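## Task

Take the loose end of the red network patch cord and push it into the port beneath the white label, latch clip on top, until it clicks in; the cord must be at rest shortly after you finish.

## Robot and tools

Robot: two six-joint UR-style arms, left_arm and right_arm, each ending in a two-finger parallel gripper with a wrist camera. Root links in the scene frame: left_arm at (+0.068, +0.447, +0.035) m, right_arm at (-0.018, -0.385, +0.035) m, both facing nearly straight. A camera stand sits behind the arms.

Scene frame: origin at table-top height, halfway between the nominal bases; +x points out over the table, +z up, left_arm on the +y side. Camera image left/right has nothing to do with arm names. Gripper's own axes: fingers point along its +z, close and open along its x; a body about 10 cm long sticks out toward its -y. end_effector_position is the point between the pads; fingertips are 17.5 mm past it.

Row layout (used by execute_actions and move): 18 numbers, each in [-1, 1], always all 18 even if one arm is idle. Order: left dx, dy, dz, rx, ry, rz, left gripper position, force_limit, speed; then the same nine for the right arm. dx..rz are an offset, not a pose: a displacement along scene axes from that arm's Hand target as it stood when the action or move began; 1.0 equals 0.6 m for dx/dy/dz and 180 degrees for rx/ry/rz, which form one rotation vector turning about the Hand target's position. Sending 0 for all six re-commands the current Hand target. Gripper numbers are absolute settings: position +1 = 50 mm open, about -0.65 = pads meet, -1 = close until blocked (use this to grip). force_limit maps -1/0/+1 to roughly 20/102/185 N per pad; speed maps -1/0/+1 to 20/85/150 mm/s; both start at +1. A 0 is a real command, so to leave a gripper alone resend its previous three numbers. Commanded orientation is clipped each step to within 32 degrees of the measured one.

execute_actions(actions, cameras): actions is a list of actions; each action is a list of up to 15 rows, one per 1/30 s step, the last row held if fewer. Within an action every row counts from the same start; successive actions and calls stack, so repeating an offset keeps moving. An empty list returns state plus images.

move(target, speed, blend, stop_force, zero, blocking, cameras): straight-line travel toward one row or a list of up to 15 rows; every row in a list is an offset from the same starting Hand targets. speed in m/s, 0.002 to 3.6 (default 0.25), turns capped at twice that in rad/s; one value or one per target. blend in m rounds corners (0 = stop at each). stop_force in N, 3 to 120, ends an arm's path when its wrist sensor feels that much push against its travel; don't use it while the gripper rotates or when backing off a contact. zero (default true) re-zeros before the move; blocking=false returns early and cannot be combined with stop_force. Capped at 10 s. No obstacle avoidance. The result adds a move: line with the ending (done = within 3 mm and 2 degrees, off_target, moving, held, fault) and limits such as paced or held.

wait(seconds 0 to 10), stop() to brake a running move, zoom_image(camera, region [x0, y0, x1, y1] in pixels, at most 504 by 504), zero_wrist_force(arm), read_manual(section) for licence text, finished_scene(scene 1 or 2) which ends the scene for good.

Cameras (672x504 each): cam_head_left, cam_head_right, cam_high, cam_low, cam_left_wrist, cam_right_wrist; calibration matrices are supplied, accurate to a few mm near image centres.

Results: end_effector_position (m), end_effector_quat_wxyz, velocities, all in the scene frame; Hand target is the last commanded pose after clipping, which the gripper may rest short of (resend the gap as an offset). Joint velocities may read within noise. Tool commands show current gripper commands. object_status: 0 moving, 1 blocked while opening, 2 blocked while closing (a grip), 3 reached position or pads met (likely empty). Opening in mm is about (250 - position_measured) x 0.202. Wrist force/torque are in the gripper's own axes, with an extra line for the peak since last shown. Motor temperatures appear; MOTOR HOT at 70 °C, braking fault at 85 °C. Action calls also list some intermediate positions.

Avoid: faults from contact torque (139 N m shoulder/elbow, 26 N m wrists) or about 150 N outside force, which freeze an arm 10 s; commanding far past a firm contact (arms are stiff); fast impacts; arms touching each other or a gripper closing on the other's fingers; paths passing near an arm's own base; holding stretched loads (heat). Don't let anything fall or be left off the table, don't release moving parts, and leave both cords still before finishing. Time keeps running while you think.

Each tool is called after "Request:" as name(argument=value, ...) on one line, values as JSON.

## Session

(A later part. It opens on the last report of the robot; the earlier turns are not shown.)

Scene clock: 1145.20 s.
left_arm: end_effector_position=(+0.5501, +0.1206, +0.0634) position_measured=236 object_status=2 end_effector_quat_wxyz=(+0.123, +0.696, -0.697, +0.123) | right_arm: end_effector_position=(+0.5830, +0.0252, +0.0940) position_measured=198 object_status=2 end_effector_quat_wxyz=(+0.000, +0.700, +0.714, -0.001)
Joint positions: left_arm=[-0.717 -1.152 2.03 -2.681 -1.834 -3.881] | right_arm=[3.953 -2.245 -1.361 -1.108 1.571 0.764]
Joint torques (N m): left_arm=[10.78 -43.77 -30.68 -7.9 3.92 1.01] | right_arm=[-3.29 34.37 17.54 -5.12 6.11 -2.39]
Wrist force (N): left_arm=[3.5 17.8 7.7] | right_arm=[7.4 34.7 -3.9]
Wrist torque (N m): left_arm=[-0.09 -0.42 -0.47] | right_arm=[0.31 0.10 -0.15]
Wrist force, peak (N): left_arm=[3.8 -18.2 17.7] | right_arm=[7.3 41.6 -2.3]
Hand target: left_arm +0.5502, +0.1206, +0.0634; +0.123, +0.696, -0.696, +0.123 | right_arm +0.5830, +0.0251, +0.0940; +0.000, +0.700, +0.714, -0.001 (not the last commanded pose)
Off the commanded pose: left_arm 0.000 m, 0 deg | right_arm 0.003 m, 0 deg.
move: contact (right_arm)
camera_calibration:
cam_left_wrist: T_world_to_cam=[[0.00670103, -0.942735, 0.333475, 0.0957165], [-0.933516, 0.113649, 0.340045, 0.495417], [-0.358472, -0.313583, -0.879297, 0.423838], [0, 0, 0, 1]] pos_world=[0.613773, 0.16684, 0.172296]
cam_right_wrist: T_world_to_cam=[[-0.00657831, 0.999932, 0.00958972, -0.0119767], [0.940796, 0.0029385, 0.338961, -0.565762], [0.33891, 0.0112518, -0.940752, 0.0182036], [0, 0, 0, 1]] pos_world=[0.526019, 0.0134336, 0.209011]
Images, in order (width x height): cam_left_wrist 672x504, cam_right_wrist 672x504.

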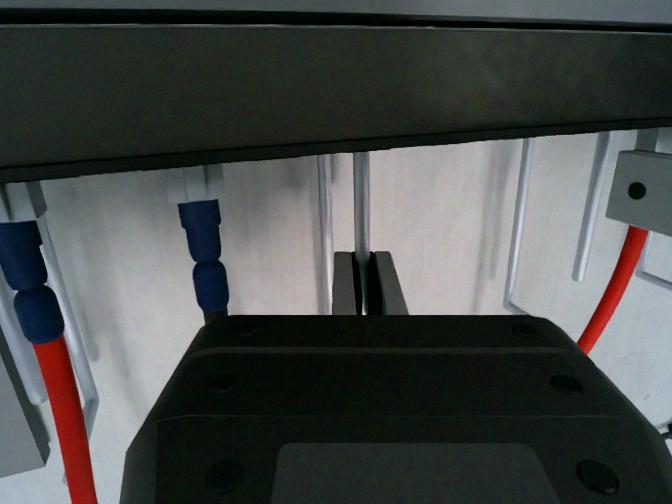

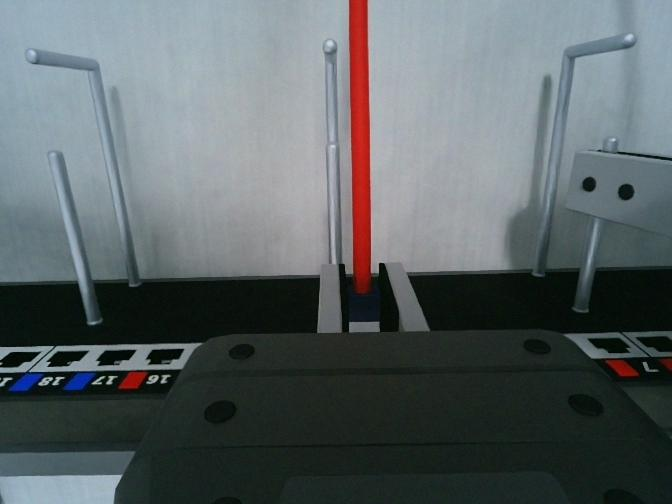

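Request:
move(target=[0,0,0,0,0,0,-1,0.0,-1,0.0022,0,0,0,0,0,-0.97,0.1,-1], speed=0.01)

Request:
execute_actions(actions=[[[0,0,0,0,0,0,-1,0,-1,0,0,0,0,0,0,0.0,0,-1]]])

Request:
move(target=[0,0,0,0,0,0,-1,0,-1,-0.03,0,0.12,0,0,0,0.0,0,-1], speed=0.1, cameras=["cam_left_wrist","cam_right_wrist"])

Request:
zoom_image(camera="cam_left_wrist", region=[520, 80, 672, 260])

Request:
zoom_image(camera="cam_right_wrist", region=[325, 245, 385, 310])

Scene clock: 1156.40 s.
left_arm: end_effector_position=(+0.5502, +0.1206, +0.0634) position_measured=236 object_status=2 end_effector_quat_wxyz=(+0.123, +0.696, -0.696, +0.123) | right_arm: end_effector_position=(+0.5842, +0.0251, +0.0940) position_measured=198 object_status=2 end_effector_quat_wxyz=(+0.000, +0.700, +0.714, -0.001)
Joint positions: left_arm=[-0.716 -1.152 2.03 -2.681 -1.834 -3.881] | right_arm=[3.952 -2.247 -1.358 -1.109 1.571 0.763]
Joint torques (N m): left_arm=[16.6 -43.44 -27.7 -7.68 3.37 1.07] | right_arm=[-12.84 37.29 28.08 -0.22 1.27 -2.64]
Wrist force (N): left_arm=[4.4 12.1 8.7] | right_arm=[4.6 2.1 -3.8]
Wrist torque (N m): left_arm=[-0.23 -0.32 -0.59] | right_arm=[0.26 0.07 0.07]
Wrist force, peak (N): left_arm=[3.6 18.2 8.3] | right_arm=[7.6 34.9 -3.8]
Hand target: left_arm +0.5502, +0.1206, +0.0634; +0.123, +0.696, -0.696, +0.123 | right_arm +0.5843, +0.0251, +0.0940; +0.000, +0.700, +0.714, -0.001
Off the commanded pose: left_arm 0.000 m, 0 deg | right_arm 0.000 m, 0 deg.
move: done

Scene clock: 1157.10 s.
left_arm: end_effector_position=(+0.5502, +0.1206, +0.0634) position_measured=236 object_status=2 end_effector_quat_wxyz=(+0.123, +0.696, -0.696, +0.123) | right_arm: end_effector_position=(+0.5843, +0.0251, +0.0940) position_measured=152 object_status=0 end_effector_quat_wxyz=(+0.000, +0.700, +0.714, -0.001)
Joint positions: left_arm=[-0.716 -1.152 2.03 -2.681 -1.834 -3.881] | right_arm=[3.952 -2.248 -1.357 -1.11 1.571 0.763]
Joint torques (N m): left_arm=[15.82 -43.73 -27.05 -7.04 2.57 1.16] | right_arm=[-6.7 44.57 31.78 4.29 1.12 -2.62]
Wrist force (N): left_arm=[3.6 13.0 7.6] | right_arm=[1.2 0.3 2.4]
Wrist torque (N m): left_arm=[-0.29 -0.37 -0.47] | right_arm=[0.04 -0.12 0.20]
Wrist force, peak (N): left_arm=[3.5 13.6 7.7] | right_arm=[4.5 1.0 -3.9]
Hand target: left_arm +0.5502, +0.1206, +0.0634; +0.123, +0.696, -0.696, +0.123 | right_arm +0.5843, +0.0251, +0.0940; +0.000, +0.700, +0.714, -0.001
Off the commanded pose: left_arm 0.000 m, 0 deg | right_arm 0.000 m, 0 deg.
Step readings (end_effector_position of left_arm | right_arm):
0: (+0.5502, +0.1206, +0.0634) | (+0.5842, +0.0251, +0.0940)
1: (+0.5502, +0.1206, +0.0634) | (+0.5842, +0.0251, +0.0940)
2: (+0.5502, +0.1206, +0.0634) | (+0.5842, +0.0251, +0.0940)
4: (+0.5502, +0.1206, +0.0634) | (+0.5842, +0.0251, +0.0940)
8: (+0.5502, +0.1206, +0.0634) | (+0.5843, +0.0251, +0.0940)
15: (+0.5502, +0.1206, +0.0634) | (+0.5843, +0.0251, +0.0940)

Scene clock: 1158.40 s.
left_arm: end_effector_position=(+0.5502, +0.1206, +0.0634) position_measured=236 object_status=2 end_effector_quat_wxyz=(+0.123, +0.696, -0.696, +0.123) | right_arm: end_effector_position=(+0.5663, +0.0251, +0.1659) position_measured=152 object_status=3 end_effector_quat_wxyz=(+0.000, +0.700, +0.714, -0.001)
Joint positions: left_arm=[-0.716 -1.152 2.03 -2.681 -1.834 -3.881] | right_arm=[3.97 -2.147 -1.329 -1.239 1.571 0.781]
Joint torques (N m): left_arm=[11.85 -43.51 -23.55 -5.83 0.77 1.17] | right_arm=[14.05 52.4 32.79 1.22 2.2 2.25]
Wrist force (N): left_arm=[3.3 13.3 7.7] | right_arm=[0.8 0.2 2.5]
Wrist torque (N m): left_arm=[-0.25 -0.32 -0.48] | right_arm=[0.04 -0.08 0.04]
Wrist force, peak (N): left_arm=[3.7 13.5 7.7] | right_arm=[1.4 0.2 3.5]
Hand target: left_arm +0.5502, +0.1206, +0.0634; +0.123, +0.696, -0.696, +0.123 | right_arm +0.5663, +0.0251, +0.1660; +0.000, +0.700, +0.714, -0.001
Off the commanded pose: left_arm 0.000 m, 0 deg | right_arm 0.000 m, 0 deg.
move: done
camera_calibration:
cam_left_wrist: T_world_to_cam=[[0.00682285, -0.942716, 0.333526, 0.09563], [-0.93352, 0.113557, 0.340067, 0.495431], [-0.358461, -0.313674, -0.87927, 0.423841], [0, 0, 0, 1]] pos_world=[0.613773, 0.16684, 0.172296]
cam_right_wrist: T_world_to_cam=[[-0.00657886, 0.999932, 0.00958956, -0.0127741], [0.940753, 0.00293765, 0.339081, -0.574494], [0.33903, 0.0112522, -0.940708, 0.0913027], [0, 0, 0, 1]] pos_world=[0.509419, 0.0134336, 0.280812]
Images, in order (width x height): cam_left_wrist 672x504, cam_right_wrist 672x504.

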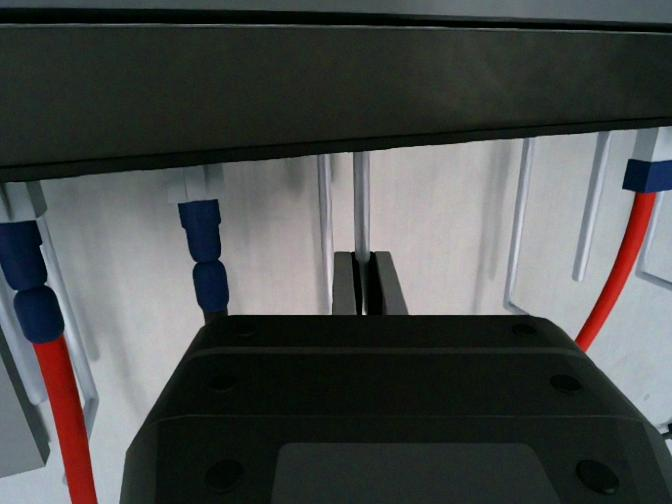

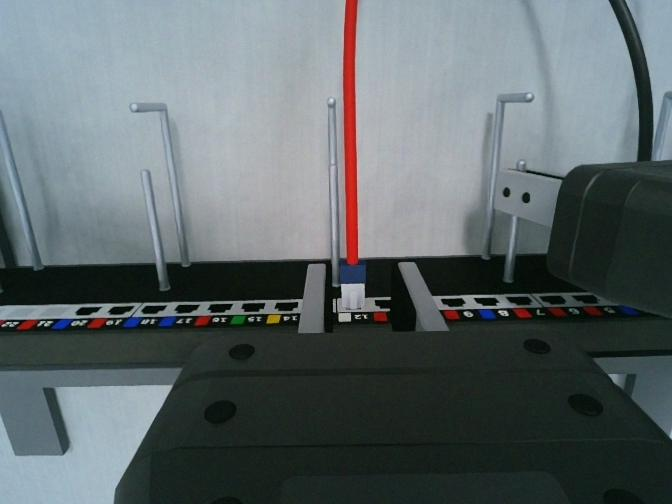

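Scaled by 2.800.

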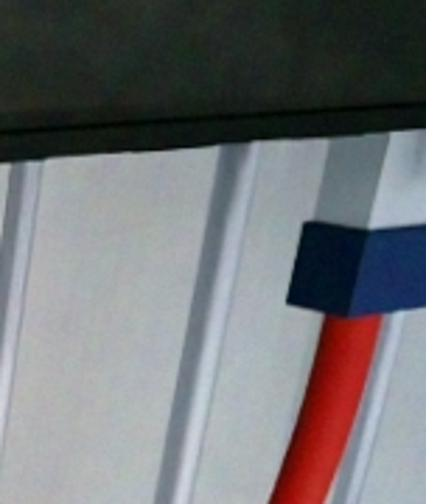

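Scaled by 7.754.

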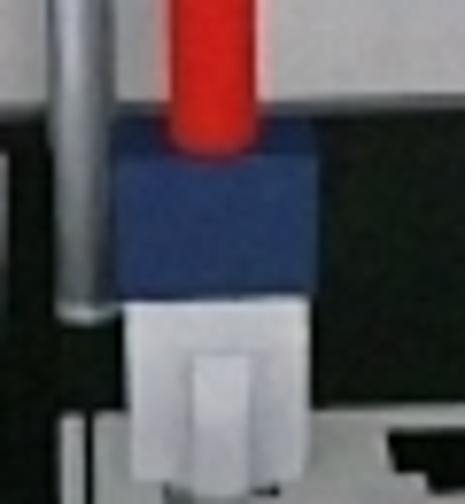

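Request:
execute_actions(actions=[[[0,0,0,0,0,0,0.1,-0.4,-1,0,0,0,0,0,0,0.0,0,-1]],[[0,0,0,0,0,0,0.1,-0.4,-1,0,0,0,0,0,0,0.0,0,-1]]])

Request:
move(target=[[0,0.057,0.157,0,0,0,0.1,-0.4,-1,-0.06,-0.05,0.08,0,0,0,0.0,0,-1],[-0.1198,0.1762,0.2096,-0.1445,-0.434,-0.202,0.1,-0.4,-1,-0.15,-0.15,0.12,0,0,0,0.0,0,-1],[-0.0615,0.0408,0.126,-0.1445,-0.434,-0.202,0.1,-0.4,-1,-0.15,-0.15,0.12,0,0,0,0.0,0,-1]], speed=0.25, blend=[0.02,0.02,0], cameras=["cam_left_wrist"])

Request:
zoom_image(camera="cam_left_wrist", region=[300, 205, 380, 275])

Scene clock: 1194.67 s.
left_arm: end_effector_position=(+0.5502, +0.1206, +0.0634) position_measured=138 object_status=3 end_effector_quat_wxyz=(+0.123, +0.696, -0.696, +0.123) | right_arm: end_effector_position=(+0.5663, +0.0252, +0.1660) position_measured=152 object_status=3 end_effector_quat_wxyz=(+0.000, +0.700, +0.714, -0.001)
Joint positions: left_arm=[-0.716 -1.152 2.03 -2.681 -1.834 -3.881] | right_arm=[3.97 -2.147 -1.329 -1.239 1.571 0.781]
Joint torques (N m): left_arm=[4.26 -42.75 -17.99 -4.67 0.34 1.17] | right_arm=[13.18 52.8 34.24 1.12 1.38 2.37]
Wrist force (N): left_arm=[2.5 -1.3 1.9] | right_arm=[0.7 0.2 2.2]
Wrist torque (N m): left_arm=[-0.69 -0.33 0.07] | right_arm=[0.04 -0.06 0.04]
Wrist force, peak (N): left_arm=[3.5 13.7 7.8] | right_arm=[0.7 0.2 2.7]
Hand target: left_arm +0.5502, +0.1206, +0.0634; +0.123, +0.696, -0.696, +0.123 | right_arm +0.5663, +0.0251, +0.1660; +0.000, +0.700, +0.714, -0.001
Off the commanded pose: left_arm 0.000 m, 0 deg | right_arm 0.000 m, 0 deg.
Step readings (end_effector_position of left_arm | right_arm):
0: (+0.5502, +0.1206, +0.0634) | (+0.5663, +0.0252, +0.1660)
1: (+0.5502, +0.1206, +0.0634) | (+0.5663, +0.0252, +0.1660)
2: (+0.5502, +0.1206, +0.0634) | (+0.5663, +0.0252, +0.1660)
4: (+0.5502, +0.1206, +0.0634) | (+0.5663, +0.0252, +0.1660)
8: (+0.5502, +0.1206, +0.0634) | (+0.5663, +0.0252, +0.1660)
15: (+0.5502, +0.1206, +0.0634) | (+0.5663, +0.0252, +0.1660)
16: (+0.5502, +0.1206, +0.0634) | (+0.5663, +0.0252, +0.1660)
17: (+0.5502, +0.1206, +0.0634) | (+0.5663, +0.0252, +0.1660)
19: (+0.5502, +0.1206, +0.0634) | (+0.5663, +0.0252, +0.1660)
23: (+0.5502, +0.1206, +0.0634) | (+0.5663, +0.0252, +0.1660)
30: (+0.5502, +0.1206, +0.0634) | (+0.5663, +0.0252, +0.1660)

Scene clock: 1199.37 s.
left_arm: end_effector_position=(+0.5132, +0.1452, +0.1390) position_measured=138 object_status=3 end_effector_quat_wxyz=(+0.163, -0.193, +0.742, -0.621) | right_arm: end_effector_position=(+0.4763, -0.0649, +0.2380) position_measured=152 object_status=3 end_effector_quat_wxyz=(+0.000, +0.700, +0.714, -0.001)
Joint positions: left_arm=[-0.666 -0.718 2.384 -4.618 -1.966 -3.065] | right_arm=[3.973 -1.805 -1.629 -1.28 1.571 0.784]
Joint torques (N m): left_arm=[-12.56 -29.34 -6.71 -0.89 1.5 -1.8] | right_arm=[-11.02 39.52 19.3 1.1 -2.68 -2.94]
Wrist force (N): left_arm=[1.5 -4.0 1.2] | right_arm=[1.0 0.3 2.6]
Wrist torque (N m): left_arm=[-1.46 0.05 0.14] | right_arm=[0.04 -0.12 0.23]
Wrist force, peak (N): left_arm=[1.8 -3.2 2.9] | right_arm=[1.2 0.9 3.4]
Hand target: left_arm +0.5133, +0.1451, +0.1390; +0.163, -0.193, +0.742, -0.621 | right_arm +0.4763, -0.0649, +0.2380; +0.000, +0.700, +0.714, -0.001
Off the commanded pose: left_arm 0.000 m, 0 deg | right_arm 0.000 m, 0 deg.
move: done
camera_calibration:
cam_left_wrist: T_world_to_cam=[[-0.867277, -0.497816, 0.00301987, 0.523718], [-0.258985, 0.445996, -0.856746, 0.204351], [0.425156, -0.743819, -0.515729, 0.0945107], [0, 0, 0, 1]] pos_world=[0.466951, 0.239874, 0.222238]
Images, in order (width x height): cam_left_wrist 672x504.

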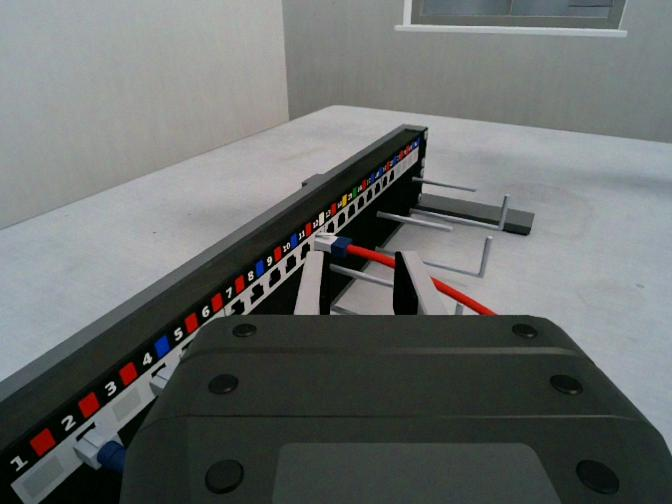

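Scaled by 6.300.

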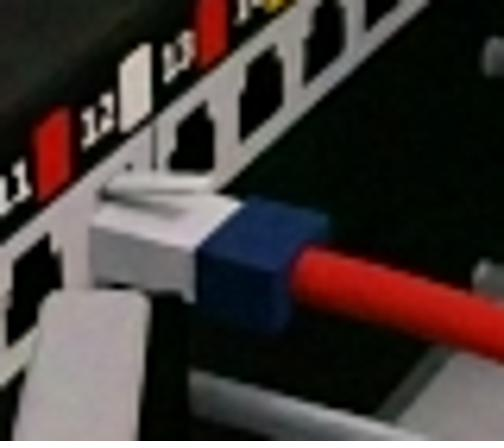

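Request:
finished_scene(scene=1)

The scene is finished: the task was done.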